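# Drop the towel into the pedal bin, lid closed

## Task

Get the towel inside the pedal bin and leave it there with the bin's lid fallen back to closed.

## Robot and tools

Robot: two UR-style six-joint arms on a table, left_arm (base near scene y = +0.566 m) and right_arm (base near y = -0.715 m). Each carries a four-digit, sixteen-motor hand: right_arm a right hand, left_arm a mirrored left hand. Two fixed cameras, cam_high and cam_low (672x504 each), watch the table; a camera stand behind the arms is bolted to the floor.

Frames. Scene frame: origin at table-top height midway between the nominal bases, +z up, +x out over the table, left_arm toward +y. Cameras and the table use it. Every hand pose, velocity and Hand target in results is in that arm's own base frame. Motion offsets are along the current Hand target's own axes. Hand point axes (right hand): +z runs along straightened fingers toward the tips, +y points out of the palm face, +x crosses the palm away from the thumb; on the left hand +x points toward the thumb. A rigid mast sticks out at the wrist on the palm side and can strike objects.

The 48-number row, shared by execute_actions and move. One flat list covers both arms, every value in [-1, 1]: left pose (dx, dy, dz, rx, ry, rz), then 16 left hand numbers, left current_limit, left speed, then the same 24 for the right arm. Pose numbers are an offset, not a pose: they count from the Hand target as it stood when the action or move began, in that target's axes; 1.0 equals 0.6 m for dx..dz and 180 degrees for rx..rz, and rx, ry, rz form one rotation vector. All six at 0 asks for the present Hand target again. Hand numbers are absolute goal angles, each scaled between its two stops, in this order: index_mcp, index_abd, index_pip, index_dip, middle_mcp, middle_abd, middle_pip, middle_dip, ring_mcp, ring_abd, ring_pip, ring_dip, thumb_cmc, thumb_axl, thumb_mcp, thumb_ipl. Straight values: _mcp +0.75, _abd 0.00, _pip +0.58, _dip +0.70, thumb_cmc +0.71, thumb_axl +0.68, thumb_mcp +0.23, thumb_ipl +0.17; moving toward -1 curls fingers toward the palm and swings the thumb round in front of it. current_limit maps -1..+1 to 0..550 mA (floor 11 mA); speed sets hinge goal rate to (speed+1)/2 of 8.5 rad/s. They start at +0.4 and -0.6. A 0 in a hand slot is a real goal, so to keep a hand unchanged copy back its hand_goal, hand_current_limit and hand_speed.

execute_actions(actions, cameras): actions is a list of actions; each action is up to 15 rows at 1/30 s per row, and a short action repeats its final row to fill 15. Each row in an action is measured from the action's start target, not from the row before. Images arrive only when actions is empty or cameras names them (["all"] for every one).

move(target, speed, blend, stop_force, zero, blocking, cameras): drives each hand point in a straight line to the offset given by one row, or through a list of up to 15 rows, all counted from the same starting Hand targets. speed is path top speed in m/s (0.002 to 3.2, default 0.25; turning up to twice that in rad/s), one value or one per target. blend is a corner radius in metres for lists (0 means stop at each). stop_force, 4 to 120 N, ends an arm's path when its wrist sensor feels that much push against the motion; zero (default true) re-zeroes it first; unreliable while the hand rotates, and not allowed with blocking=false. Moves run 0.5 to 10 s and ignore obstacles. The result adds a move: line such as done, off_target, moving, held or fault, plus limits (paced = pose clipped, held = steps withheld). Avoid paths near an arm's own base.

wait(seconds 0 to 10) lets time pass holding commands; stop brakes a running move; zoom_image(camera cam_high or cam_low, region [x0,y0,x1,y1] pixels, at most 504 each way) enlarges the latest image; zero_wrist_force(arm) re-zeroes one sensor; read_manual gives licence text; finished_scene(scene 1 or 2) ends the scene irreversibly.

Reading results: end_effector_position in m, quat_wxyz, velocities; Hand target is the last commanded pose after clipping (orientation is limited to 32 degrees from the measured one each step); the hand may rest short of it, and a new command, even all zeros, asks again. Per motor: hand_goal, hand_measured, hand_current_ma (positive pushes toward -1), hand_state (moving, goal, blocked, overload). Wrist force and torque are in the hand's own axes; a third line shows the peak since last shown. Joint torques, temperatures, and MOTOR HOT or FAULT lines may appear.

Avoid: hitting fixed or heavy things, slams and drops, letting the towel or bin leave the table, arms or hands touching each other (a clearance check helps but is not complete). A net force near 150 N or joint contact torque at its limit (wrist joints 46.9 N m) stops the arm for 10 s; overshooting a firm contact even slightly can do this, so approach slowly with stop_force. A finger motor at 495 mA or more for 5 s shuts down. Motors over 85 °C brake the arm for 30 to 60 s, so avoid long stretched holds or pushing at unreachable poses.

Each tool is called after ">>>" in YAML: its name, and indented under it one key for each argument.

## Session

>>> execute_actions:
  actions: []
  cameras: ["all"]

Scene clock: 0.00 s.
left_arm: end_effector_position=(+0.5310, -0.6589, +0.3495) hand_goal=(+0.754, +0.000, +0.576, +0.696, +0.754, +0.000, +0.576, +0.696, +0.754, +0.000, +0.576, +0.696, +0.714, +0.678, +0.226, +0.168) hand_measured=(+0.754, +0.000, +0.576, +0.696, +0.754, +0.000, +0.576, +0.696, +0.754, +0.000, +0.576, +0.696, +0.714, +0.678, +0.226, +0.168) hand_current_ma=(+0, +0, +0, +0, +0, +0, +0, +0, +0, +0, +0, +0, +0, +0, +0, +0) hand_state=(goal, goal, goal, goal, goal, goal, goal, goal, goal, goal, goal, goal, goal, goal, goal, goal) hand_current_limit=0.40 hand_speed=-0.60 end_effector_quat_wxyz=(+0.292, +0.311, +0.712, -0.558) | right_arm: end_effector_position=(+0.9784, -0.6671, +0.3848) hand_goal=(+0.754, +0.000, +0.576, +0.696, +0.754, +0.000, +0.576, +0.696, +0.754, +0.000, +0.576, +0.696, +0.714, +0.678, +0.226, +0.168) hand_measured=(+0.754, +0.000, +0.576, +0.696, +0.754, +0.000, +0.576, +0.696, +0.754, +0.000, +0.576, +0.696, +0.714, +0.678, +0.226, +0.168) hand_current_ma=(+0, +0, +0, +0, +0, +0, +0, +0, +0, +0, +0, +0, +0, +0, +0, +0) hand_state=(goal, goal, goal, goal, goal, goal, goal, goal, goal, goal, goal, goal, goal, goal, goal, goal) hand_current_limit=0.40 hand_speed=-0.60 end_effector_quat_wxyz=(+0.040, +0.564, -0.530, +0.632)
Joint positions: left_arm=[-1.033 -1.401 1.754 -0.121 2.028 0.998] | right_arm=[-0.676 -0.827 0.844 0.183 1.71 -0.851]
Joint velocities: within noise
Joint torques (N m): no reading
Motor temperatures (°C): left_arm=[33 33 32 34 37 36] | right_arm=[33 30 34 37 36 42]
Wrist force (N): no reading
Wrist torque (N m): no reading
Wrist force, peak (N): no reading
Hand target: left_arm +0.5310, -0.6589, +0.3495; +0.292, +0.311, +0.712, -0.558 | right_arm +0.9784, -0.6671, +0.3848; +0.040, +0.564, -0.530, +0.632

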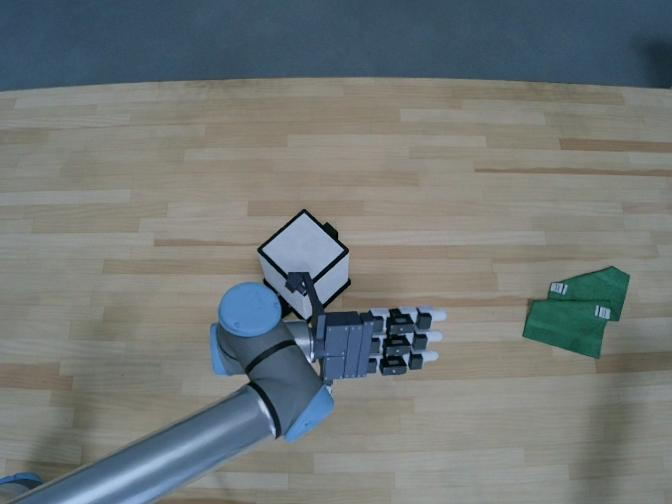

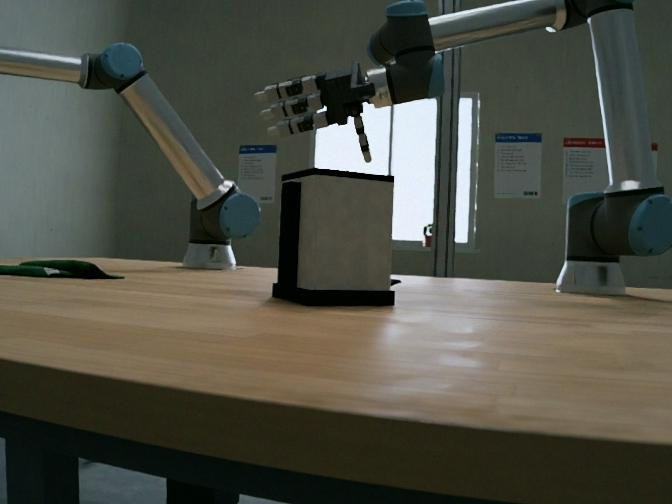

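>>> zoom_image:
  camera: "cam_high"
  region: [230, 190, 390, 340]

>>> zoom_image:
  camera: "cam_high"
  region: [500, 240, 660, 380]

>>> zoom_image:
  camera: "cam_low"
  region: [230, 130, 450, 330]

>>> zoom_image:
  camera: "cam_low"
  region: [0, 200, 220, 340]

Scaled by 3.150 from the camera's 672x504 image, which has a finer 960x720 frame.

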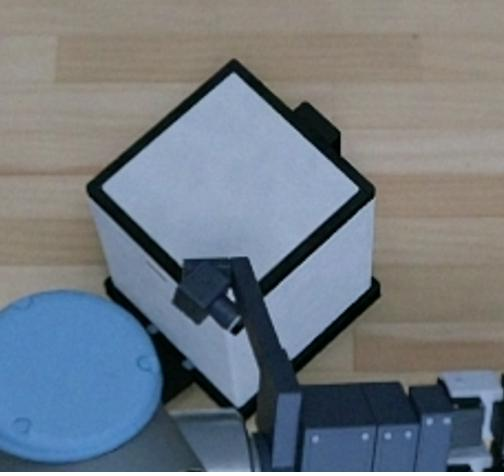

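Scaled by 3.150 from the camera's 672x504 image, which has a finer 960x720 frame.

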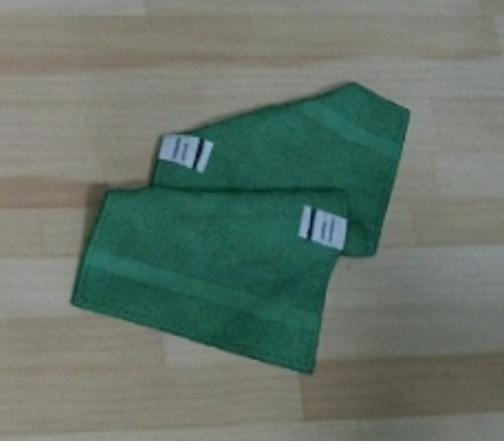

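Scaled by 2.291 from the camera's 672x504 image, which has a finer 960x720 frame.

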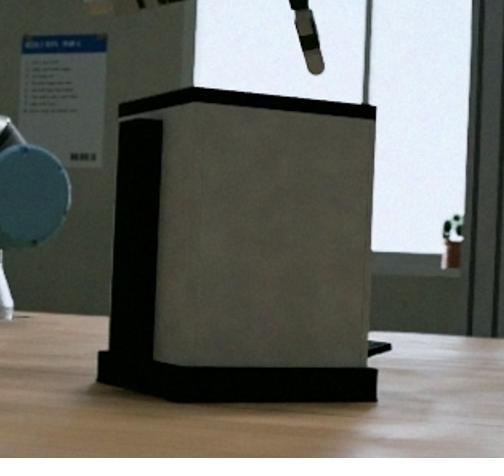

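Scaled by 2.291 from the camera's 672x504 image, which has a finer 960x720 frame.

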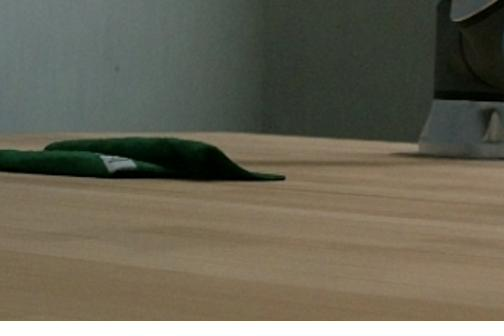

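>>> move:
  target:
    - [0.023,-0.020,-0.434,-0.377,-0.020,-0.399, 0.753,0,0.577,0.696,0.753,0,0.577,0.696,0.753,0,0.577,0.696,0.714,0.678,0.226,0.168,0.4,-0.6, -0.42,-0.12,-0.45,0.0328,-0.0928,0.1131, 0.479,0,0.139,0.261,0.479,0,0.139,0.261,0.479,0,0.139,0.261,-0.643,0.677,0.225,0.168,0.4,-0.6]
    - [0.107,0.2785,-0.498,-0.377,-0.020,-0.399, 0.753,0,0.577,0.696,0.753,0,0.577,0.696,0.753,0,0.577,0.696,0.714,0.678,0.226,0.168,0.4,-0.6, -0.8415,-0.239,-0.9017,0.0655,-0.1856,0.2262, 0.479,0,0.139,0.261,0.479,0,0.139,0.261,0.479,0,0.139,0.261,-0.643,0.677,0.225,0.168,0.4,-0.6]
  speed: 0.35
  blend: [0.05, 0]
  cameras: ["all"]

Scene clock: 288.03 s.
left_arm: end_effector_position=(+0.5982, -0.3291, +0.2600) hand_goal=(+0.754, +0.000, +0.578, +0.696, +0.754, +0.000, +0.578, +0.696, +0.754, +0.000, +0.578, +0.696, +0.714, +0.678, +0.226, +0.168) hand_measured=(+0.748, +0.000, +0.576, +0.696, +0.748, +0.000, +0.576, +0.696, +0.748, +0.000, +0.576, +0.696, +0.710, +0.678, +0.224, +0.168) hand_current_ma=(-5, +0, +0, +0, -4, +0, +0, +0, -5, +0, +0, +0, -3, +0, -2, +0) hand_state=(goal, goal, goal, goal, goal, goal, goal, goal, goal, goal, goal, goal, goal, goal, goal, goal) hand_current_limit=0.40 hand_speed=-0.60 end_effector_quat_wxyz=(+0.064, -0.358, +0.917, -0.161) | right_arm: end_effector_position=(+0.8913, +0.0584, +0.2003) hand_goal=(+0.480, +0.000, +0.140, +0.262, +0.480, +0.000, +0.140, +0.262, +0.480, +0.000, +0.140, +0.262, -0.642, +0.678, +0.226, +0.168) hand_measured=(+0.474, +0.000, +0.142, +0.266, +0.474, +0.000, +0.142, +0.264, +0.474, +0.000, +0.142, +0.266, -0.638, +0.678, +0.226, +0.168) hand_current_ma=(-27, +1, +5, +12, -27, +1, +5, +10, -24, +1, +5, +11, +14, -3, -1, -1) hand_state=(goal, goal, goal, goal, goal, goal, goal, goal, goal, goal, goal, goal, goal, goal, goal, goal) hand_current_limit=0.40 hand_speed=-0.60 end_effector_quat_wxyz=(+0.386, -0.502, +0.614, -0.471)
Joint positions: left_arm=[-0.727 -1.176 1.506 0.894 1.604 0.094] | right_arm=[-0.143 -1.238 1.787 -0.287 1.626 0.015]
Joint torques (N m): left_arm=[7.43 -63.96 -50.48 0.97 2.2 2.42] | right_arm=[19.01 -53.35 -27.65 -3.81 1.93 2.99]
Wrist force (N): left_arm=[-1.9 0.2 0.4] | right_arm=[0.8 0.5 -1.5]
Wrist torque (N m): left_arm=[0.05 0.26 -0.31] | right_arm=[0.34 -0.11 -0.04]
Wrist force, peak (N): left_arm=[-2.9 0.5 0.9] | right_arm=[-1.8 1.1 -1.6]
Hand target: left_arm +0.5982, -0.3291, +0.2599; +0.064, -0.358, +0.917, -0.161 | right_arm +0.8913, +0.0586, +0.2002; +0.386, -0.502, +0.614, -0.471
Off the commanded pose: left_arm 0.000 m, 0 deg | right_arm 0.000 m, 0 deg.
move: done

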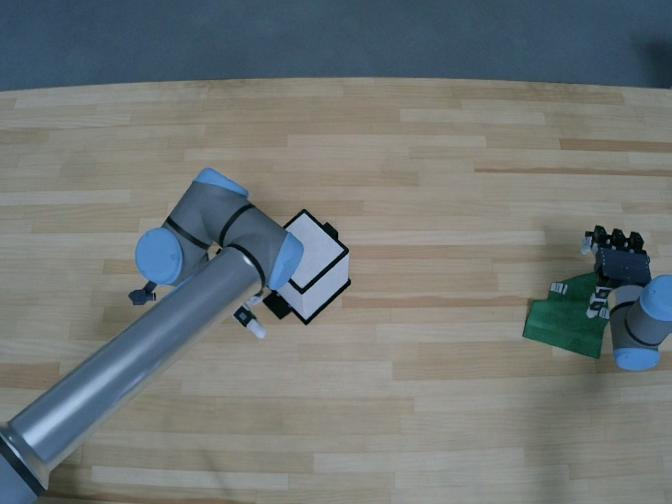

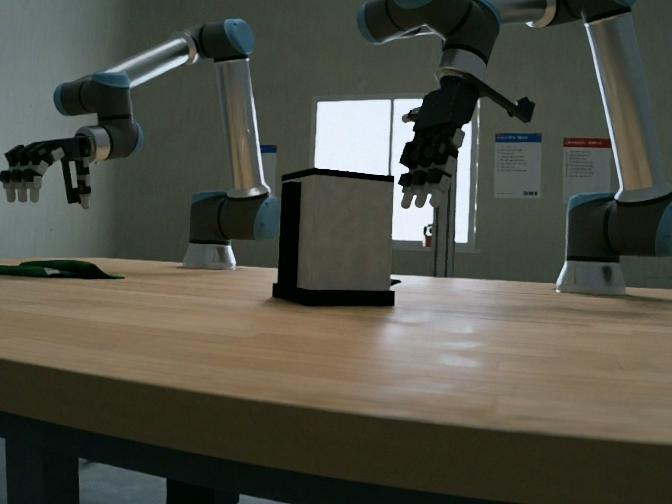

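>>> zoom_image:
  camera: "cam_high"
  region: [220, 240, 360, 350]

>>> zoom_image:
  camera: "cam_high"
  region: [510, 200, 672, 390]

>>> zoom_image:
  camera: "cam_low"
  region: [340, 140, 480, 320]

Scaled by 3.600 from the camera's 672x504 image, which has a finer 960x720 frame.

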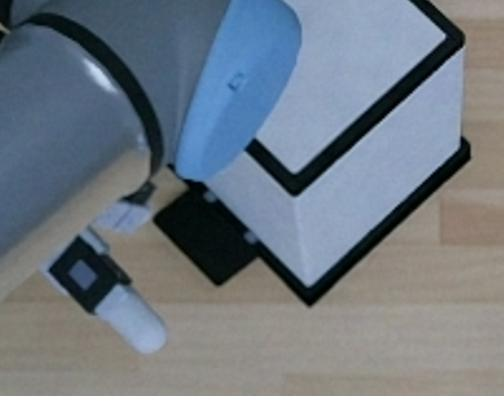

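Scaled by 2.653 from the camera's 672x504 image, which has a finer 960x720 frame.

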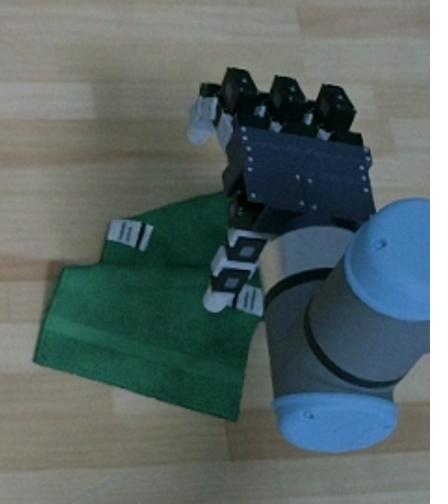

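Scaled by 2.800 from the camera's 672x504 image, which has a finer 960x720 frame.

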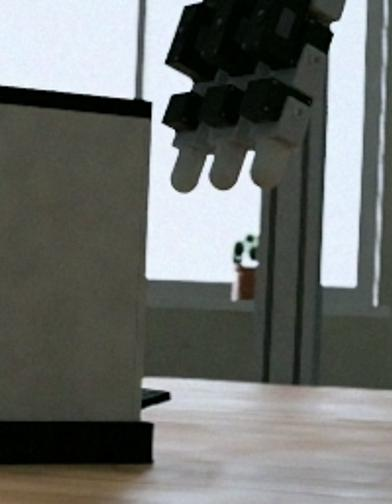

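>>> move:
  target: [0.0247,-0.0343,0.1988,-0.0556,0,0, 0.753,0,0.577,0.696,0.753,0,0.577,0.696,0.205,0,0.577,0.696,0.714,0.678,0.226,0.168,0.6,-0.6, 0,0.1852,0.0496,0,0,0, 0.479,0,0.139,0.261,0.479,0,0.139,0.261,0.479,0,0.139,0.261,-0.643,0.677,0.225,0.168,0.4,-0.6]
  speed: 0.25
  cameras: ["all"]

>>> zoom_image:
  camera: "cam_low"
  region: [340, 140, 480, 320]

>>> zoom_image:
  camera: "cam_high"
  region: [510, 220, 672, 390]

>>> zoom_image:
  camera: "cam_low"
  region: [0, 160, 140, 300]

Scene clock: 331.00 s.
left_arm: end_effector_position=(+0.6281, -0.3832, +0.1549) hand_goal=(+0.754, +0.000, +0.578, +0.696, +0.754, +0.000, +0.578, +0.696, +0.206, +0.000, +0.578, +0.696, +0.714, +0.678, +0.226, +0.168) hand_measured=(+0.724, +0.000, +0.576, +0.696, +0.730, +0.000, +0.576, +0.696, +0.214, +0.000, +0.576, +0.696, +0.710, +0.678, +0.224, +0.168) hand_current_ma=(-51, +0, +0, +0, -40, +0, +0, +0, +8, +0, +0, +0, -3, +0, -2, +0) hand_state=(blocked, goal, goal, goal, blocked, goal, goal, goal, goal, goal, goal, goal, goal, goal, goal, goal) hand_current_limit=0.60 hand_speed=-0.60 end_effector_quat_wxyz=(+0.032, -0.362, +0.928, -0.081) | right_arm: end_effector_position=(+0.8914, +0.0585, +0.0852) hand_goal=(+0.480, +0.000, +0.140, +0.262, +0.480, +0.000, +0.140, +0.262, +0.480, +0.000, +0.140, +0.262, -0.642, +0.678, +0.226, +0.168) hand_measured=(+0.474, +0.000, +0.142, +0.266, +0.474, +0.000, +0.142, +0.264, +0.474, +0.000, +0.142, +0.266, -0.638, +0.678, +0.226, +0.168) hand_current_ma=(-29, +1, +5, +12, -29, +1, +5, +10, -26, +1, +5, +11, +14, -3, -1, -1) hand_state=(goal, goal, goal, goal, goal, goal, goal, goal, goal, goal, goal, goal, goal, goal, goal, goal) hand_current_limit=0.40 hand_speed=-0.60 end_effector_quat_wxyz=(+0.386, -0.502, +0.614, -0.471)
Joint positions: left_arm=[-0.759 -0.939 1.376 0.96 1.581 0.066] | right_arm=[-0.143 -1.121 1.862 -0.479 1.626 0.015]
Joint torques (N m): left_arm=[-15.7 -76.93 -51.68 3.9 -2.08 -3.22] | right_arm=[-1.74 -56.84 -24.42 -3.68 1.72 2.21]
Wrist force (N): left_arm=[-2.5 7.0 -4.5] | right_arm=[0.8 0.2 -0.8]
Wrist torque (N m): left_arm=[0.24 0.36 -0.09] | right_arm=[0.27 -0.11 -0.04]
Wrist force, peak (N): left_arm=[-2.5 7.0 -4.5] | right_arm=[1.0 1.9 -0.4]
Hand target: left_arm +0.6282, -0.3833, +0.1549; +0.032, -0.362, +0.928, -0.081 | right_arm +0.8913, +0.0586, +0.0852; +0.386, -0.502, +0.614, -0.471
Off the commanded pose: left_arm 0.000 m, 0 deg | right_arm 0.000 m, 0 deg.
move: done

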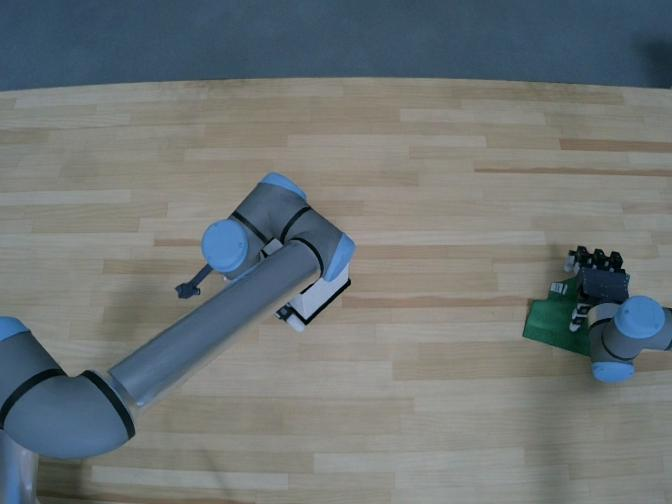

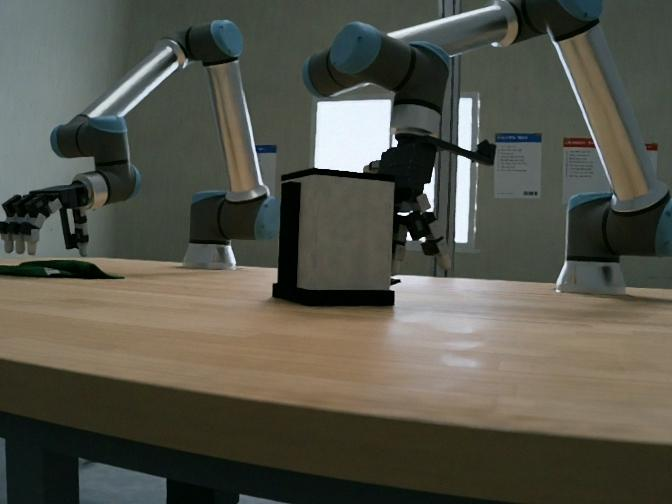

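Scaled by 2.800 from the camera's 672x504 image, which has a finer 960x720 frame.

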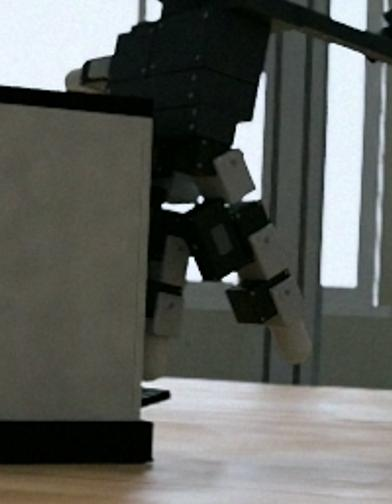

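Scaled by 2.965 from the camera's 672x504 image, which has a finer 960x720 frame.

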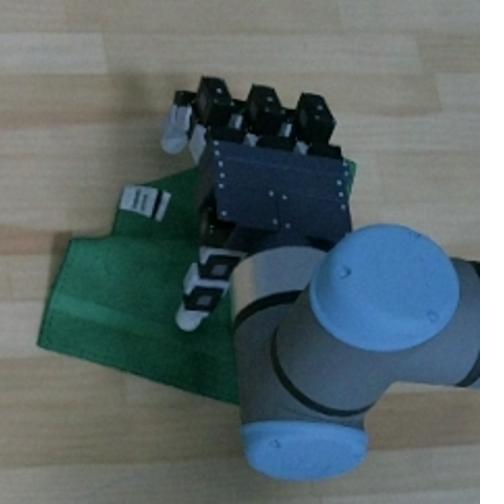

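Scaled by 3.600 from the camera's 672x504 image, which has a finer 960x720 frame.

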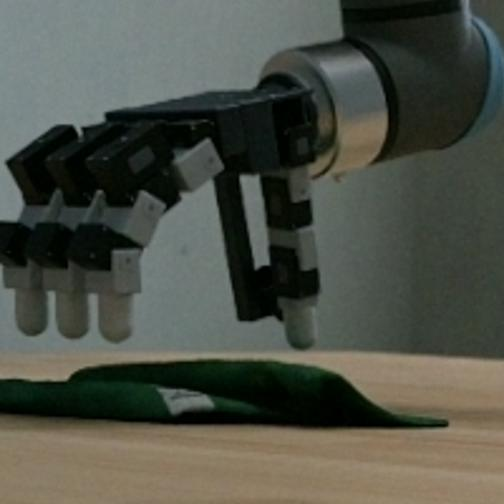

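>>> move:
  target: [0,0.036,0,0.0222,0,0, 0.753,0,0.577,0.696,0.753,0,0.577,0.696,0.205,0,0.577,0.696,0.714,0.678,0.226,0.168,0.6,-0.6, 0,0,0,0,0,0, 0.479,0,0.139,0.261,0.479,0,0.139,0.261,0.479,0,0.139,0.261,-0.643,0.677,0.225,0.168,0.4,-0.6]
  speed: 0.1

>>> move:
  target: [0,0,0,0,0,0, 0.753,0,0.577,0.696,0.753,0,0.577,0.696,0.205,0,0.577,0.696,0.714,0.678,0.226,0.168,0.6,-0.6, 0,0.0725,0.0194,0,0,0, 0.479,0,0.139,0.261,0.479,0,0.139,0.261,0.479,0,0.139,0.261,-0.643,0.677,0.225,0.168,0.4,-0.6]
  speed: 0.03
  stop_force: 5
  cameras: ["all"]

>>> zoom_image:
  camera: "cam_low"
  region: [340, 140, 480, 320]

>>> zoom_image:
  camera: "cam_low"
  region: [0, 160, 140, 300]

Scene clock: 353.43 s.
left_arm: end_effector_position=(+0.6138, -0.3677, +0.1511) hand_goal=(+0.754, +0.000, +0.578, +0.696, +0.754, +0.000, +0.578, +0.696, +0.206, +0.000, +0.578, +0.696, +0.714, +0.678, +0.226, +0.168) hand_measured=(+0.744, +0.000, +0.576, +0.696, +0.746, +0.000, +0.576, +0.696, +0.214, +0.000, +0.576, +0.696, +0.710, +0.678, +0.224, +0.168) hand_current_ma=(-10, +0, +0, +0, -9, +0, +0, +0, +8, +0, +0, +0, -3, +0, -2, +0) hand_state=(goal, goal, goal, goal, goal, goal, goal, goal, goal, goal, goal, goal, goal, goal, goal, goal) hand_current_limit=0.60 hand_speed=-0.60 end_effector_quat_wxyz=(+0.045, -0.361, +0.925, -0.113) | right_arm: end_effector_position=(+0.8913, +0.0586, +0.0852) hand_goal=(+0.480, +0.000, +0.140, +0.262, +0.480, +0.000, +0.140, +0.262, +0.480, +0.000, +0.140, +0.262, -0.642, +0.678, +0.226, +0.168) hand_measured=(+0.474, +0.000, +0.142, +0.266, +0.474, +0.000, +0.142, +0.264, +0.474, +0.000, +0.142, +0.266, -0.638, +0.678, +0.226, +0.168) hand_current_ma=(-29, +1, +5, +12, -29, +1, +5, +10, -26, +1, +5, +11, +14, -3, -1, -1) hand_state=(goal, goal, goal, goal, goal, goal, goal, goal, goal, goal, goal, goal, goal, goal, goal, goal) hand_current_limit=0.40 hand_speed=-0.60 end_effector_quat_wxyz=(+0.386, -0.502, +0.614, -0.471)
Joint positions: left_arm=[-0.756 -1.003 1.471 0.86 1.587 0.069] | right_arm=[-0.142 -1.121 1.862 -0.479 1.626 0.015]
Joint torques (N m): left_arm=[5.22 -100.62 -29.36 1.67 2.34 2.17] | right_arm=[15.82 -56.59 -24.1 -3.21 1.67 3.35]
Wrist force (N): left_arm=[-2.2 0.0 0.2] | right_arm=[0.6 0.3 -1.1]
Wrist torque (N m): left_arm=[0.08 0.32 -0.31] | right_arm=[0.30 -0.09 -0.05]
Wrist force, peak (N): left_arm=[-2.7 7.5 -4.4] | right_arm=[1.0 -0.3 -1.3]
Hand target: left_arm +0.6137, -0.3676, +0.1511; +0.045, -0.361, +0.925, -0.113 | right_arm +0.8913, +0.0586, +0.0852; +0.386, -0.502, +0.614, -0.471
Off the commanded pose: left_arm 0.000 m, 0 deg | right_arm 0.000 m, 0 deg.
move: done

Scene clock: 356.10 s.
left_arm: end_effector_position=(+0.6137, -0.3676, +0.1511) hand_goal=(+0.754, +0.000, +0.578, +0.696, +0.754, +0.000, +0.578, +0.696, +0.206, +0.000, +0.578, +0.696, +0.714, +0.678, +0.226, +0.168) hand_measured=(+0.744, +0.000, +0.576, +0.696, +0.746, +0.000, +0.576, +0.696, +0.214, +0.000, +0.576, +0.696, +0.710, +0.678, +0.224, +0.168) hand_current_ma=(-10, +0, +0, +0, -9, +0, +0, +0, +8, +0, +0, +0, -3, +0, -2, +0) hand_state=(goal, goal, goal, goal, goal, goal, goal, goal, goal, goal, goal, goal, goal, goal, goal, goal) hand_current_limit=0.60 hand_speed=-0.60 end_effector_quat_wxyz=(+0.045, -0.361, +0.925, -0.113) | right_arm: end_effector_position=(+0.8913, +0.0586, +0.0448) hand_goal=(+0.480, +0.000, +0.140, +0.262, +0.480, +0.000, +0.140, +0.262, +0.480, +0.000, +0.140, +0.262, -0.642, +0.678, +0.226, +0.168) hand_measured=(+0.472, +0.000, +0.142, +0.266, +0.478, +0.000, +0.142, +0.262, +0.484, +0.000, +0.136, +0.254, -0.640, +0.678, +0.228, +0.168) hand_current_ma=(-30, +1, +5, +12, -8, +1, +5, +3, +16, +1, -14, -32, +9, -3, +5, +2) hand_state=(goal, goal, goal, goal, goal, goal, goal, goal, goal, goal, goal, goal, goal, goal, goal, goal) hand_current_limit=0.40 hand_speed=-0.60 end_effector_quat_wxyz=(+0.386, -0.502, +0.614, -0.471)
Joint positions: left_arm=[-0.756 -1.003 1.471 0.86 1.587 0.069] | right_arm=[-0.142 -1.073 1.88 -0.545 1.626 0.015]
Joint torques (N m): left_arm=[4.94 -97.18 -30.12 1.95 2.04 2.64] | right_arm=[11.52 -97.46 -34.99 0.94 0.79 2.59]
Wrist force (N): left_arm=[-2.2 0.2 0.2] | right_arm=[1.0 -3.3 -2.0]
Wrist torque (N m): left_arm=[0.11 0.32 -0.32] | right_arm=[0.29 -0.10 -0.05]
Wrist force, peak (N): left_arm=[-2.6 0.4 -0.1] | right_arm=[0.4 -10.2 -3.8]
Hand target: left_arm +0.6137, -0.3676, +0.1511; +0.045, -0.361, +0.925, -0.113 | right_arm +0.8913, +0.0586, +0.0448; +0.386, -0.502, +0.614, -0.471 (not the last commanded pose)
Off the commanded pose: left_arm 0.000 m, 0 deg | right_arm 0.005 m, 0 deg.
move: contact (right_arm)

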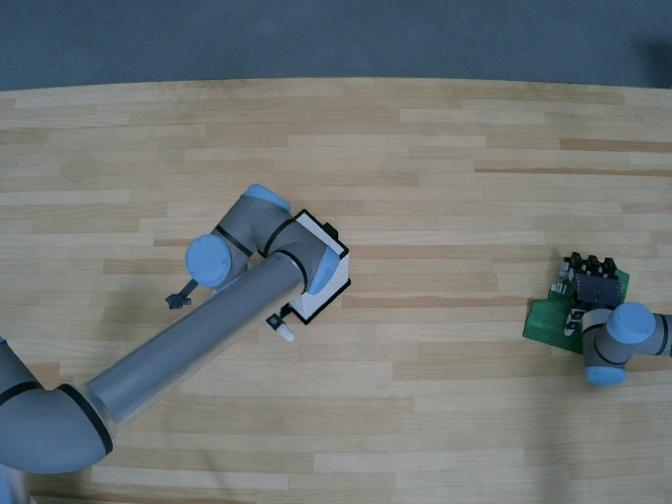

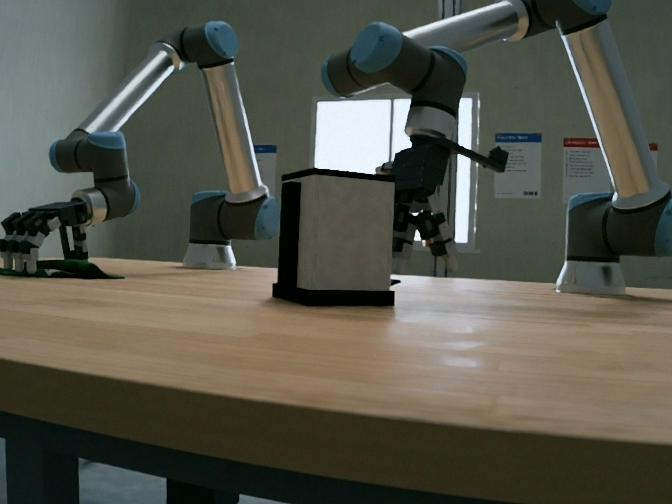

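Scaled by 2.800 from the camera's 672x504 image, which has a finer 960x720 frame.

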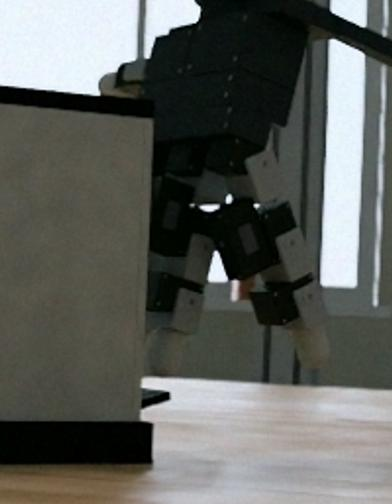

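Scaled by 3.600 from the camera's 672x504 image, which has a finer 960x720 frame.

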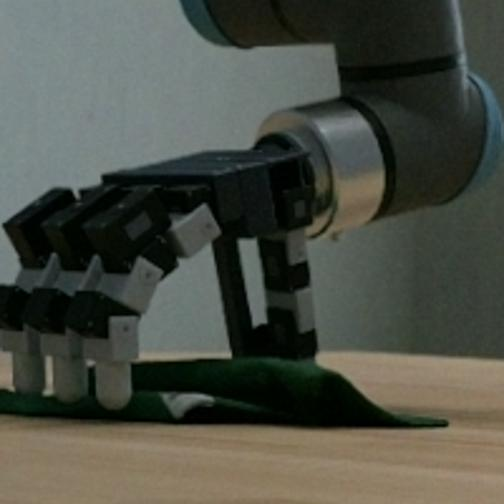

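>>> move:
  target:
    - [0,0,0,0,0,0, 0.753,0,0.577,0.696,0.753,0,0.577,0.696,0.205,0,0.577,0.696,0.714,0.678,0.226,0.168,0.6,-0.6, 0,0,0,0,0,0, 0.205,0,0.139,0.261,0.205,0,0.139,0.261,0.205,0,0.139,0.261,-0.643,0.677,0.0,0.168,0.4,-0.8]
    - [0,0,0,0,0,0, 0.753,0,0.577,0.696,0.753,0,0.577,0.696,0.205,0,0.577,0.696,0.714,0.678,0.226,0.168,0.6,-0.6, 0,-0.0065,-0.0017,0,0,0, -0.068,0,0.139,0.261,-0.068,0,0.139,0.261,-0.068,0,0.139,0.261,-0.643,0.677,-0.112,0.059,0.4,-0.8]
  speed: 0.03

>>> move:
  target: [0,0,0,0,0,0, 0.753,0,0.577,0.696,0.753,0,0.577,0.696,0.205,0,0.577,0.696,0.714,0.678,0.226,0.168,0.6,-0.6, 0,0,0,0,0,0, -0.35,0,-0.05,0.05,-0.35,0,-0.05,0.05,-0.35,0,-0.05,0.05,-0.643,0.677,-0.30,-0.15,0.5,-0.8]
  speed: 0.03
  cameras: ["all"]

>>> zoom_image:
  camera: "cam_low"
  region: [0, 160, 140, 300]

>>> zoom_image:
  camera: "cam_high"
  region: [510, 220, 672, 390]

Scene clock: 370.30 s.
left_arm: end_effector_position=(+0.6137, -0.3676, +0.1511) hand_goal=(+0.754, +0.000, +0.578, +0.696, +0.754, +0.000, +0.578, +0.696, +0.206, +0.000, +0.578, +0.696, +0.714, +0.678, +0.226, +0.168) hand_measured=(+0.744, +0.000, +0.576, +0.696, +0.746, +0.000, +0.576, +0.696, +0.214, +0.000, +0.576, +0.696, +0.710, +0.678, +0.224, +0.168) hand_current_ma=(-10, +0, +0, +0, -9, +0, +0, +0, +8, +0, +0, +0, -3, +0, -2, +0) hand_state=(goal, goal, goal, goal, goal, goal, goal, goal, goal, goal, goal, goal, goal, goal, goal, goal) hand_current_limit=0.60 hand_speed=-0.60 end_effector_quat_wxyz=(+0.045, -0.361, +0.925, -0.113) | right_arm: end_effector_position=(+0.8914, +0.0586, +0.0489) hand_goal=(-0.068, +0.000, +0.140, +0.262, -0.068, +0.000, +0.140, +0.262, -0.068, +0.000, +0.140, +0.262, -0.642, +0.678, -0.112, +0.060) hand_measured=(+0.180, +0.000, +0.152, +0.268, +0.368, +0.000, +0.154, +0.264, +0.400, +0.000, +0.154, +0.266, -0.642, +0.678, -0.102, +0.066) hand_current_ma=(+385, +1, +52, +20, +385, +1, +54, +9, +385, +1, +57, +11, -3, -3, +49, +30) hand_state=(blocked, goal, goal, goal, blocked, goal, goal, goal, blocked, goal, goal, goal, goal, goal, goal, goal) hand_current_limit=0.40 hand_speed=-0.80 end_effector_quat_wxyz=(+0.386, -0.502, +0.614, -0.471)
Joint positions: left_arm=[-0.756 -1.003 1.471 0.86 1.587 0.069] | right_arm=[-0.142 -1.078 1.878 -0.539 1.626 0.015]
Joint torques (N m): left_arm=[6.35 -98.95 -30.19 1.66 1.71 2.17] | right_arm=[-10.07 -88.13 -27.31 2.59 -0.34 0.77]
Wrist force (N): left_arm=[-2.0 0.1 0.5] | right_arm=[0.8 -9.0 0.1]
Wrist torque (N m): left_arm=[0.07 0.31 -0.30] | right_arm=[0.75 -0.12 -0.24]
Wrist force, peak (N): left_arm=[-2.9 0.4 -0.1] | right_arm=[0.9 -13.9 -3.6]
Hand target: left_arm +0.6137, -0.3676, +0.1511; +0.045, -0.361, +0.925, -0.113 | right_arm +0.8914, +0.0586, +0.0488; +0.386, -0.502, +0.614, -0.471
Off the commanded pose: left_arm 0.000 m, 0 deg | right_arm 0.000 m, 0 deg.
move: done

Scene clock: 371.73 s.
left_arm: end_effector_position=(+0.6137, -0.3676, +0.1511) hand_goal=(+0.754, +0.000, +0.578, +0.696, +0.754, +0.000, +0.578, +0.696, +0.206, +0.000, +0.578, +0.696, +0.714, +0.678, +0.226, +0.168) hand_measured=(+0.744, +0.000, +0.576, +0.696, +0.746, +0.000, +0.576, +0.696, +0.214, +0.000, +0.576, +0.696, +0.710, +0.678, +0.224, +0.168) hand_current_ma=(-10, +0, +0, +0, -9, +0, +0, +0, +8, +0, +0, +0, -3, +0, -2, +0) hand_state=(goal, goal, goal, goal, goal, goal, goal, goal, goal, goal, goal, goal, goal, goal, goal, goal) hand_current_limit=0.60 hand_speed=-0.60 end_effector_quat_wxyz=(+0.045, -0.361, +0.925, -0.113) | right_arm: end_effector_position=(+0.8914, +0.0586, +0.0488) hand_goal=(-0.350, +0.000, -0.050, +0.050, -0.350, +0.000, -0.050, +0.050, -0.350, +0.000, -0.050, +0.050, -0.642, +0.678, -0.300, -0.150) hand_measured=(+0.114, +0.012, +0.078, +0.112, +0.232, -0.016, +0.006, +0.078, -0.342, +0.002, -0.044, +0.054, -0.640, +0.678, -0.122, -0.024) hand_current_ma=(+412, +41, +413, +284, +413, -55, +252, +120, +36, +3, +26, +17, +9, +3, +413, +412) hand_state=(blocked, goal, blocked, blocked, blocked, goal, blocked, blocked, goal, goal, goal, goal, goal, goal, blocked, blocked) hand_current_limit=0.50 hand_speed=-0.80 end_effector_quat_wxyz=(+0.386, -0.502, +0.614, -0.471)
Joint positions: left_arm=[-0.756 -1.003 1.471 0.86 1.587 0.069] | right_arm=[-0.142 -1.078 1.878 -0.539 1.626 0.015]
Joint torques (N m): left_arm=[8.04 -98.46 -29.47 1.39 1.84 1.9] | right_arm=[-16.03 -79.78 -21.58 -2.41 -0.43 -0.41]
Wrist force (N): left_arm=[-1.8 0.4 0.7] | right_arm=[0.9 -1.1 -1.2]
Wrist torque (N m): left_arm=[0.09 0.29 -0.28] | right_arm=[0.33 -0.12 -0.04]
Wrist force, peak (N): left_arm=[-2.6 0.4 0.4] | right_arm=[0.6 -8.3 0.2]
Hand target: left_arm +0.6137, -0.3676, +0.1511; +0.045, -0.361, +0.925, -0.113 | right_arm +0.8914, +0.0586, +0.0488; +0.386, -0.502, +0.614, -0.471
Off the commanded pose: left_arm 0.000 m, 0 deg | right_arm 0.000 m, 0 deg.
move: done

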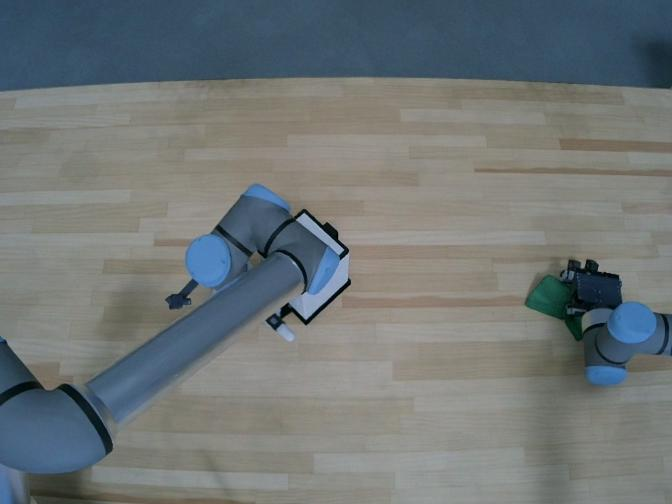

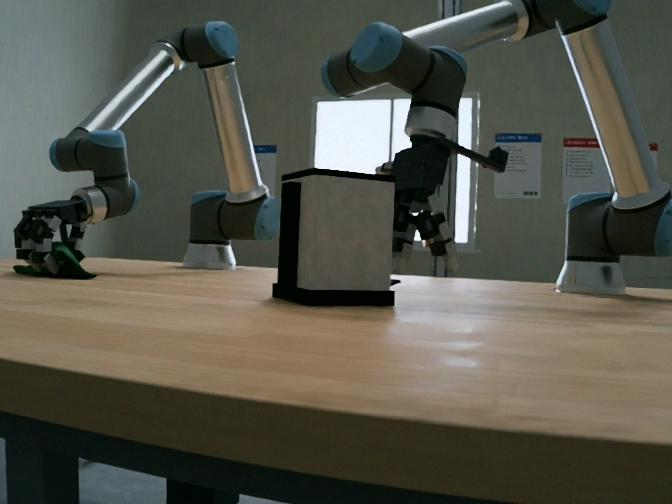

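Scaled by 3.600 from the camera's 672x504 image, which has a finer 960x720 frame.

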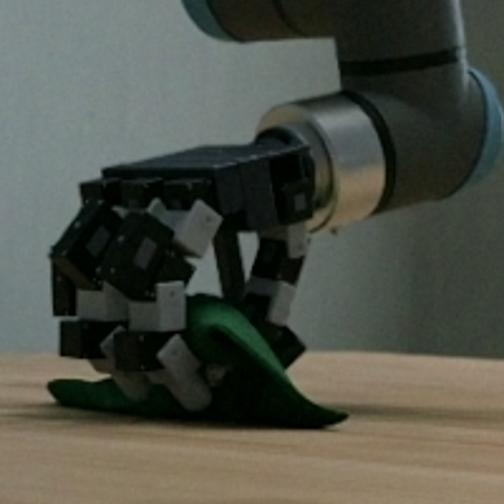

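Scaled by 2.965 from the camera's 672x504 image, which has a finer 960x720 frame.

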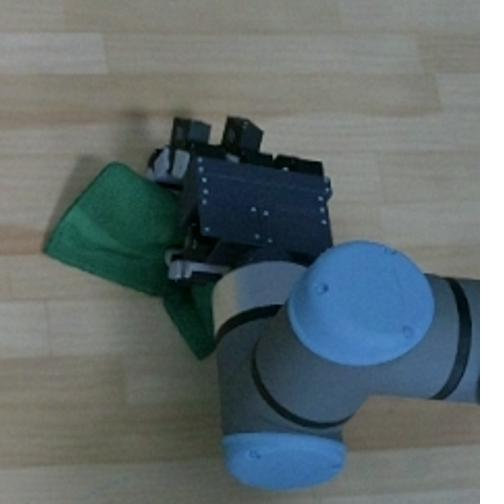

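>>> move:
  target: [0,0,0,0,0,0, 0.753,0,0.577,0.696,0.753,0,0.577,0.696,0.205,0,0.577,0.696,0.714,0.678,0.226,0.168,0.6,-0.6, 0,-0.2415,-0.0648,0,0,0, -0.35,0,-0.05,0.05,-0.35,0,-0.05,0.05,-0.35,0,-0.05,0.05,-0.643,0.677,-0.30,-0.15,0.5,-0.8]
  speed: 0.12
  cameras: ["all"]

>>> zoom_image:
  camera: "cam_low"
  region: [0, 120, 160, 300]

>>> zoom_image:
  camera: "cam_high"
  region: [510, 200, 672, 390]

Scene clock: 377.63 s.
left_arm: end_effector_position=(+0.6137, -0.3676, +0.1511) hand_goal=(+0.754, +0.000, +0.578, +0.696, +0.754, +0.000, +0.578, +0.696, +0.206, +0.000, +0.578, +0.696, +0.714, +0.678, +0.226, +0.168) hand_measured=(+0.744, +0.000, +0.576, +0.696, +0.746, +0.000, +0.576, +0.696, +0.214, +0.000, +0.576, +0.696, +0.710, +0.678, +0.224, +0.168) hand_current_ma=(-10, +0, +0, +0, -9, +0, +0, +0, +8, +0, +0, +0, -3, +0, -2, +0) hand_state=(goal, goal, goal, goal, goal, goal, goal, goal, goal, goal, goal, goal, goal, goal, goal, goal) hand_current_limit=0.60 hand_speed=-0.60 end_effector_quat_wxyz=(+0.045, -0.361, +0.925, -0.113) | right_arm: end_effector_position=(+0.8912, +0.0586, +0.1988) hand_goal=(-0.350, +0.000, -0.050, +0.050, -0.350, +0.000, -0.050, +0.050, -0.350, +0.000, -0.050, +0.050, -0.642, +0.678, -0.300, -0.150) hand_measured=(+0.114, +0.012, +0.078, +0.106, +0.198, -0.016, +0.002, +0.076, -0.342, +0.002, -0.044, +0.054, -0.642, +0.678, -0.120, -0.026) hand_current_ma=(+413, +43, +412, +256, +413, -55, +233, +113, +32, +3, +26, +17, -2, +2, +412, +413) hand_state=(blocked, goal, blocked, blocked, blocked, goal, blocked, blocked, goal, goal, goal, goal, goal, goal, blocked, blocked) hand_current_limit=0.50 hand_speed=-0.80 end_effector_quat_wxyz=(+0.386, -0.502, +0.614, -0.471)
Joint positions: left_arm=[-0.756 -1.003 1.471 0.86 1.587 0.069] | right_arm=[-0.142 -1.237 1.788 -0.289 1.626 0.015]
Joint torques (N m): left_arm=[7.34 -99.84 -28.24 1.61 1.67 1.71] | right_arm=[-8.76 -91.71 -43.05 -0.01 -0.39 -2.45]
Wrist force (N): left_arm=[-1.7 -0.1 0.6] | right_arm=[0.8 0.3 -0.6]
Wrist torque (N m): left_arm=[0.03 0.27 -0.26] | right_arm=[0.31 -0.13 -0.04]
Wrist force, peak (N): left_arm=[-2.6 -0.1 0.7] | right_arm=[0.8 -1.0 -1.8]
Hand target: left_arm +0.6137, -0.3676, +0.1511; +0.045, -0.361, +0.925, -0.113 | right_arm +0.8912, +0.0586, +0.1989; +0.386, -0.502, +0.614, -0.471
Off the commanded pose: left_arm 0.000 m, 0 deg | right_arm 0.000 m, 0 deg.
move: done

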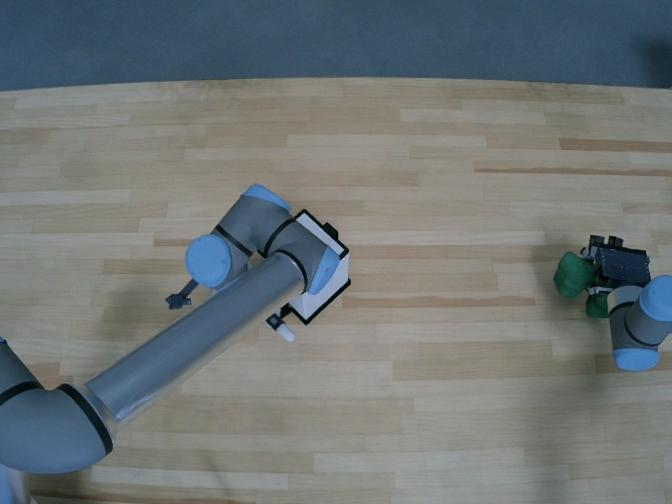

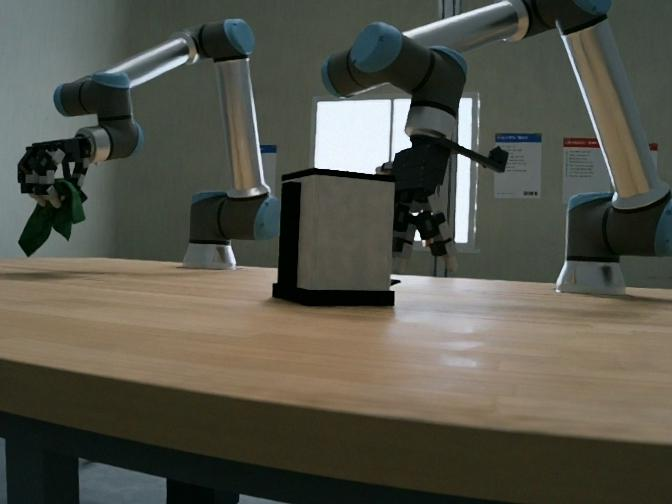

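Scaled by 2.800 from the camera's 672x504 image, which has a finer 960x720 frame.

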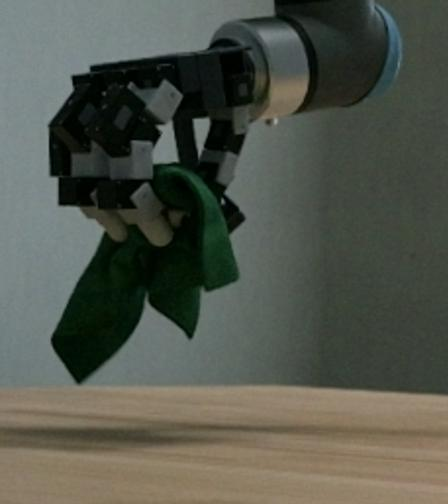

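Scaled by 2.653 from the camera's 672x504 image, which has a finer 960x720 frame.

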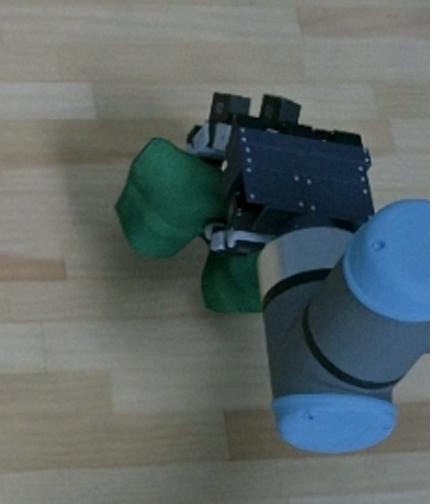

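>>> move:
  target: [0,0.0181,0.0729,0,0,0, 0.753,0,0.577,0.696,0.753,0,0.577,0.696,0.205,0,0.577,0.696,0.714,0.678,0.226,0.168,0.75,-0.6, 0,0,0,0,0,0, -0.35,0,-0.05,0.05,-0.35,0,-0.05,0.05,-0.35,0,-0.05,0.05,-0.643,0.677,-0.30,-0.15,0.5,-0.8]
  speed: 0.05
  stop_force: 25
  cameras: ["all"]

>>> zoom_image:
  camera: "cam_low"
  region: [230, 100, 480, 320]

>>> zoom_image:
  camera: "cam_high"
  region: [200, 160, 400, 350]

Scene clock: 390.13 s.
left_arm: end_effector_position=(+0.6138, -0.3676, +0.1223) hand_goal=(+0.754, +0.000, +0.578, +0.696, +0.754, +0.000, +0.578, +0.696, +0.206, +0.000, +0.578, +0.696, +0.714, +0.678, +0.226, +0.168) hand_measured=(+0.742, +0.000, +0.570, +0.686, +0.746, +0.000, +0.572, +0.688, +0.214, +0.000, +0.576, +0.696, +0.710, +0.678, +0.224, +0.168) hand_current_ma=(-12, +0, -6, -10, -8, +0, -4, -7, +8, +0, +0, +0, -3, +0, -2, +0) hand_state=(goal, goal, goal, goal, goal, goal, goal, goal, goal, goal, goal, goal, goal, goal, goal, goal) hand_current_limit=0.75 hand_speed=-0.60 end_effector_quat_wxyz=(+0.045, -0.361, +0.925, -0.113) | right_arm: end_effector_position=(+0.8912, +0.0586, +0.1989) hand_goal=(-0.350, +0.000, -0.050, +0.050, -0.350, +0.000, -0.050, +0.050, -0.350, +0.000, -0.050, +0.050, -0.642, +0.678, -0.300, -0.150) hand_measured=(+0.114, +0.012, +0.078, +0.106, +0.198, -0.016, +0.002, +0.076, -0.342, +0.002, -0.044, +0.054, -0.642, +0.678, -0.120, -0.026) hand_current_ma=(+412, +43, +412, +256, +413, -55, +233, +113, +32, +3, +26, +17, -2, +2, +412, +413) hand_state=(blocked, goal, blocked, blocked, blocked, goal, blocked, blocked, goal, goal, goal, goal, goal, goal, blocked, blocked) hand_current_limit=0.50 hand_speed=-0.80 end_effector_quat_wxyz=(+0.386, -0.502, +0.614, -0.471)
Joint positions: left_arm=[-0.756 -0.981 1.491 0.817 1.587 0.069] | right_arm=[-0.142 -1.237 1.788 -0.289 1.626 0.015]
Joint torques (N m): left_arm=[-1.47 -85.07 -39.3 2.62 -3.08 2.14] | right_arm=[-17.32 -92.96 -43.83 0.19 -0.76 -2.69]
Wrist force (N): left_arm=[-2.3 -0.6 -23.8] | right_arm=[0.7 0.4 -0.8]
Wrist torque (N m): left_arm=[1.94 0.43 -0.32] | right_arm=[0.31 -0.11 -0.05]
Wrist force, peak (N): left_arm=[-2.3 -2.6 -53.8] | right_arm=[1.0 0.6 -1.5]
Hand target: left_arm +0.6138, -0.3676, +0.1223; +0.045, -0.361, +0.925, -0.113 (not the last commanded pose) | right_arm +0.8912, +0.0586, +0.1989; +0.386, -0.502, +0.614, -0.471
Off the commanded pose: left_arm 0.016 m, 0 deg | right_arm 0.000 m, 0 deg.
move: contact (left_arm)

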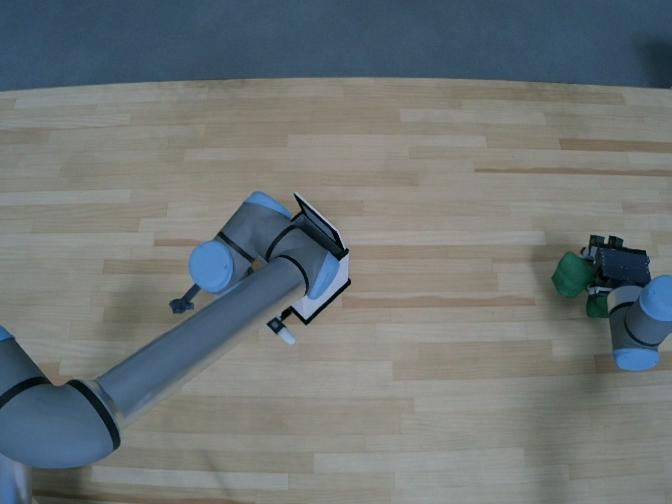

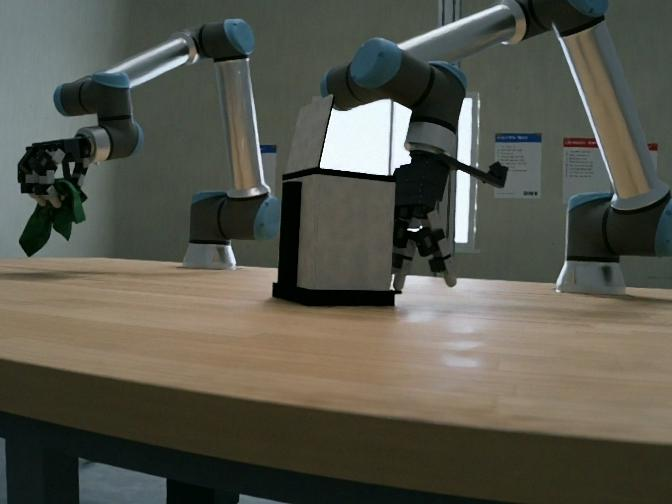

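Scaled by 2.016 from the camera's 672x504 image, which has a finer 960x720 frame.

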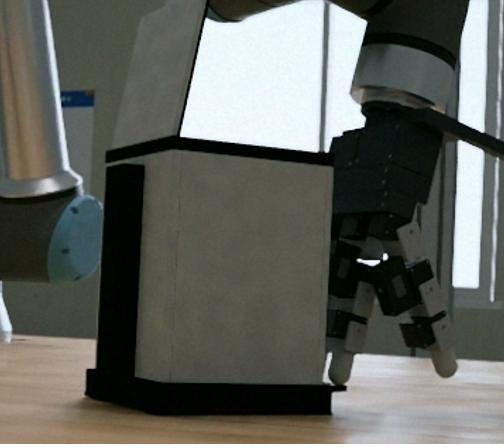

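Scaled by 2.520 from the camera's 672x504 image, which has a finer 960x720 frame.

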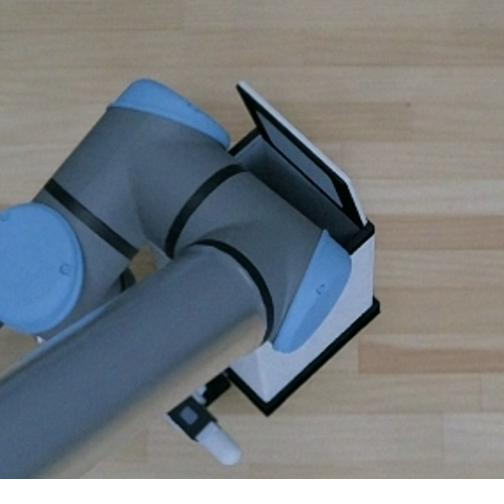

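>>> move:
  target:
    - [0,-0.0121,-0.0486,0,0,0, 0.753,0,0.577,0.696,0.753,0,0.577,0.696,0.205,0,0.577,0.696,0.714,0.678,0.226,0.168,0.75,-0.6, 0,0,0,0,0,0, -0.35,0,-0.05,0.05,-0.35,0,-0.05,0.05,-0.35,0,-0.05,0.05,-0.643,0.677,-0.30,-0.15,0.5,-0.8]
    - [0,-0.0322,-0.1296,0,0,0, 0.055,0,0.577,0.696,0.055,0,0.577,0.696,-0.137,0,0.577,0.696,0.714,0.678,0.226,0.168,0.75,-0.6, 0,0,0,0,0,0, -0.35,0,-0.05,0.05,-0.35,0,-0.05,0.05,-0.35,0,-0.05,0.05,-0.643,0.677,-0.30,-0.15,0.5,-0.8]
    - [0,-0.0993,-0.0057,0.2833,0,0, 0.055,0,0.577,0.696,0.055,0,0.577,0.696,-0.137,0,0.577,0.696,0.714,0.678,0.226,0.168,0.75,-0.6, -0.6936,-0.229,-0.3115,0.1311,-0.281,-0.3357, -0.35,0,-0.05,0.05,-0.35,0,-0.05,0.05,-0.35,0,-0.05,0.05,-0.643,0.677,-0.30,-0.15,0.5,-0.8]
  speed: [0.04, 0.15, 0.35]
  blend: [0.005, 0, 0]
  cameras: ["all"]

>>> zoom_image:
  camera: "cam_low"
  region: [200, 40, 480, 320]

>>> zoom_image:
  camera: "cam_high"
  region: [220, 190, 480, 390]

Scene clock: 530.17 s.
left_arm: end_effector_position=(+0.6523, -0.4095, +0.1400) hand_goal=(+0.056, +0.000, +0.578, +0.696, +0.056, +0.000, +0.578, +0.696, -0.136, +0.000, +0.578, +0.696, +0.714, +0.678, +0.226, +0.168) hand_measured=(+0.054, +0.000, +0.576, +0.694, +0.054, +0.000, +0.576, +0.694, -0.134, +0.000, +0.576, +0.696, +0.708, +0.678, +0.224, +0.168) hand_current_ma=(+0, +0, -1, -1, +0, +0, -1, -1, +1, +0, +0, +0, -4, +0, -2, +0) hand_state=(goal, goal, goal, goal, goal, goal, goal, goal, goal, goal, goal, goal, goal, goal, goal, goal) hand_current_limit=0.75 hand_speed=-0.60 end_effector_quat_wxyz=(+0.196, -0.306, +0.786, -0.500) | right_arm: end_effector_position=(+0.8315, +0.4951, +0.3800) hand_goal=(-0.350, +0.000, -0.050, +0.050, -0.350, +0.000, -0.050, +0.050, -0.350, +0.000, -0.050, +0.050, -0.642, +0.678, -0.300, -0.150) hand_measured=(+0.114, +0.016, +0.078, +0.106, +0.198, -0.016, +0.002, +0.076, -0.344, +0.002, -0.044, +0.054, -0.640, +0.678, -0.120, -0.026) hand_current_ma=(+413, +56, +412, +256, +412, -55, +233, +113, +24, +3, +26, +17, +11, +2, +413, +413) hand_state=(blocked, goal, blocked, blocked, blocked, goal, blocked, blocked, goal, goal, goal, goal, goal, goal, blocked, blocked) hand_current_limit=0.50 hand_speed=-0.80 end_effector_quat_wxyz=(-0.406, +0.793, +0.025, +0.454)
Joint positions: left_arm=[-0.737 -1.297 1.936 -0.2 1.652 0.039] | right_arm=[0.301 -1.239 1.471 0.057 1.128 -1]
Joint torques (N m): left_arm=[7.45 -75.46 -28.79 -2.43 2.38 -2.73] | right_arm=[16.29 -54.94 -47.26 0.1 -1.91 -3.16]
Wrist force (N): left_arm=[-0.8 -0.2 -0.5] | right_arm=[0.0 0.5 -0.4]
Wrist torque (N m): left_arm=[0.11 -0.02 -0.05] | right_arm=[0.23 0.03 0.27]
Wrist force, peak (N): left_arm=[-2.1 -0.7 -25.1] | right_arm=[2.2 0.6 -0.2]
Hand target: left_arm +0.6523, -0.4095, +0.1400; +0.196, -0.306, +0.786, -0.500 | right_arm +0.8315, +0.4952, +0.3800; -0.406, +0.793, +0.025, +0.454
Off the commanded pose: left_arm 0.000 m, 0 deg | right_arm 0.000 m, 0 deg.
move: done

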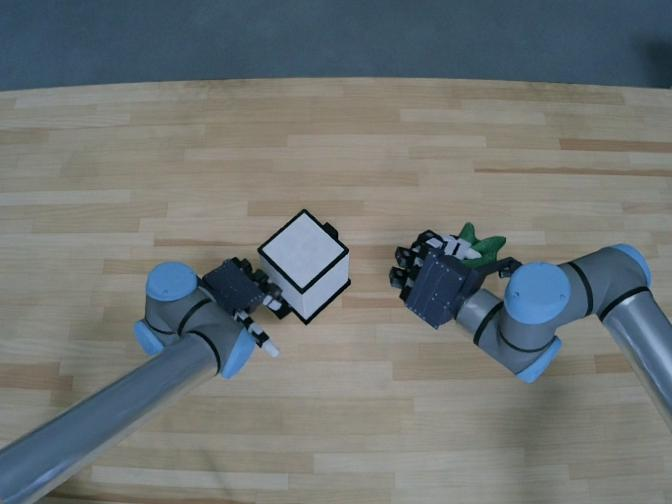

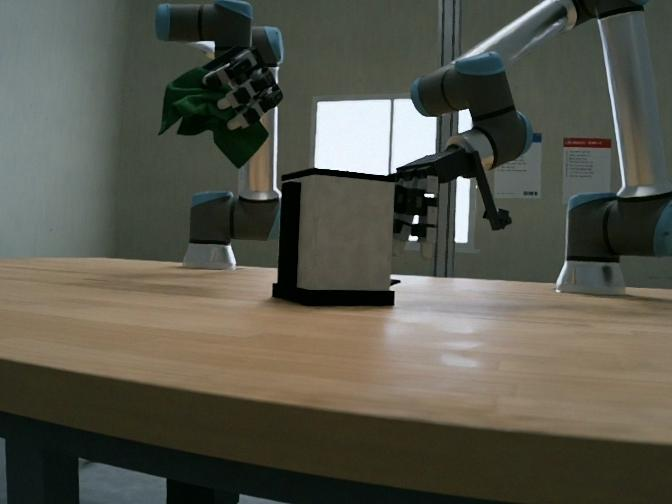

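Scaled by 1.800 from the camera's 672x504 image, which has a finer 960x720 frame.

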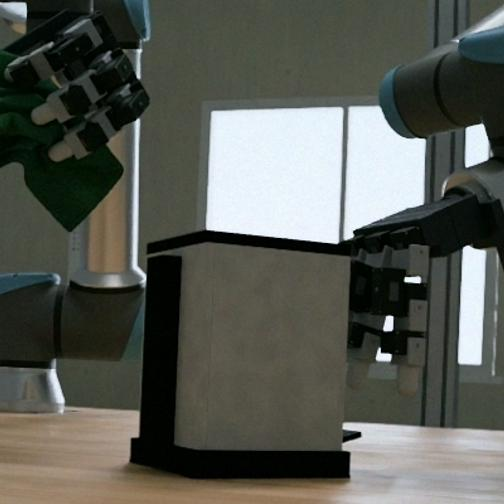

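Scaled by 1.938 from the camera's 672x504 image, which has a finer 960x720 frame.

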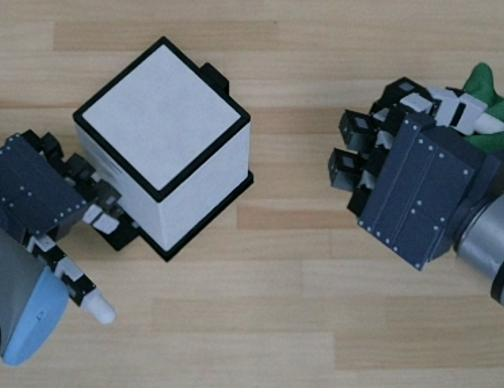

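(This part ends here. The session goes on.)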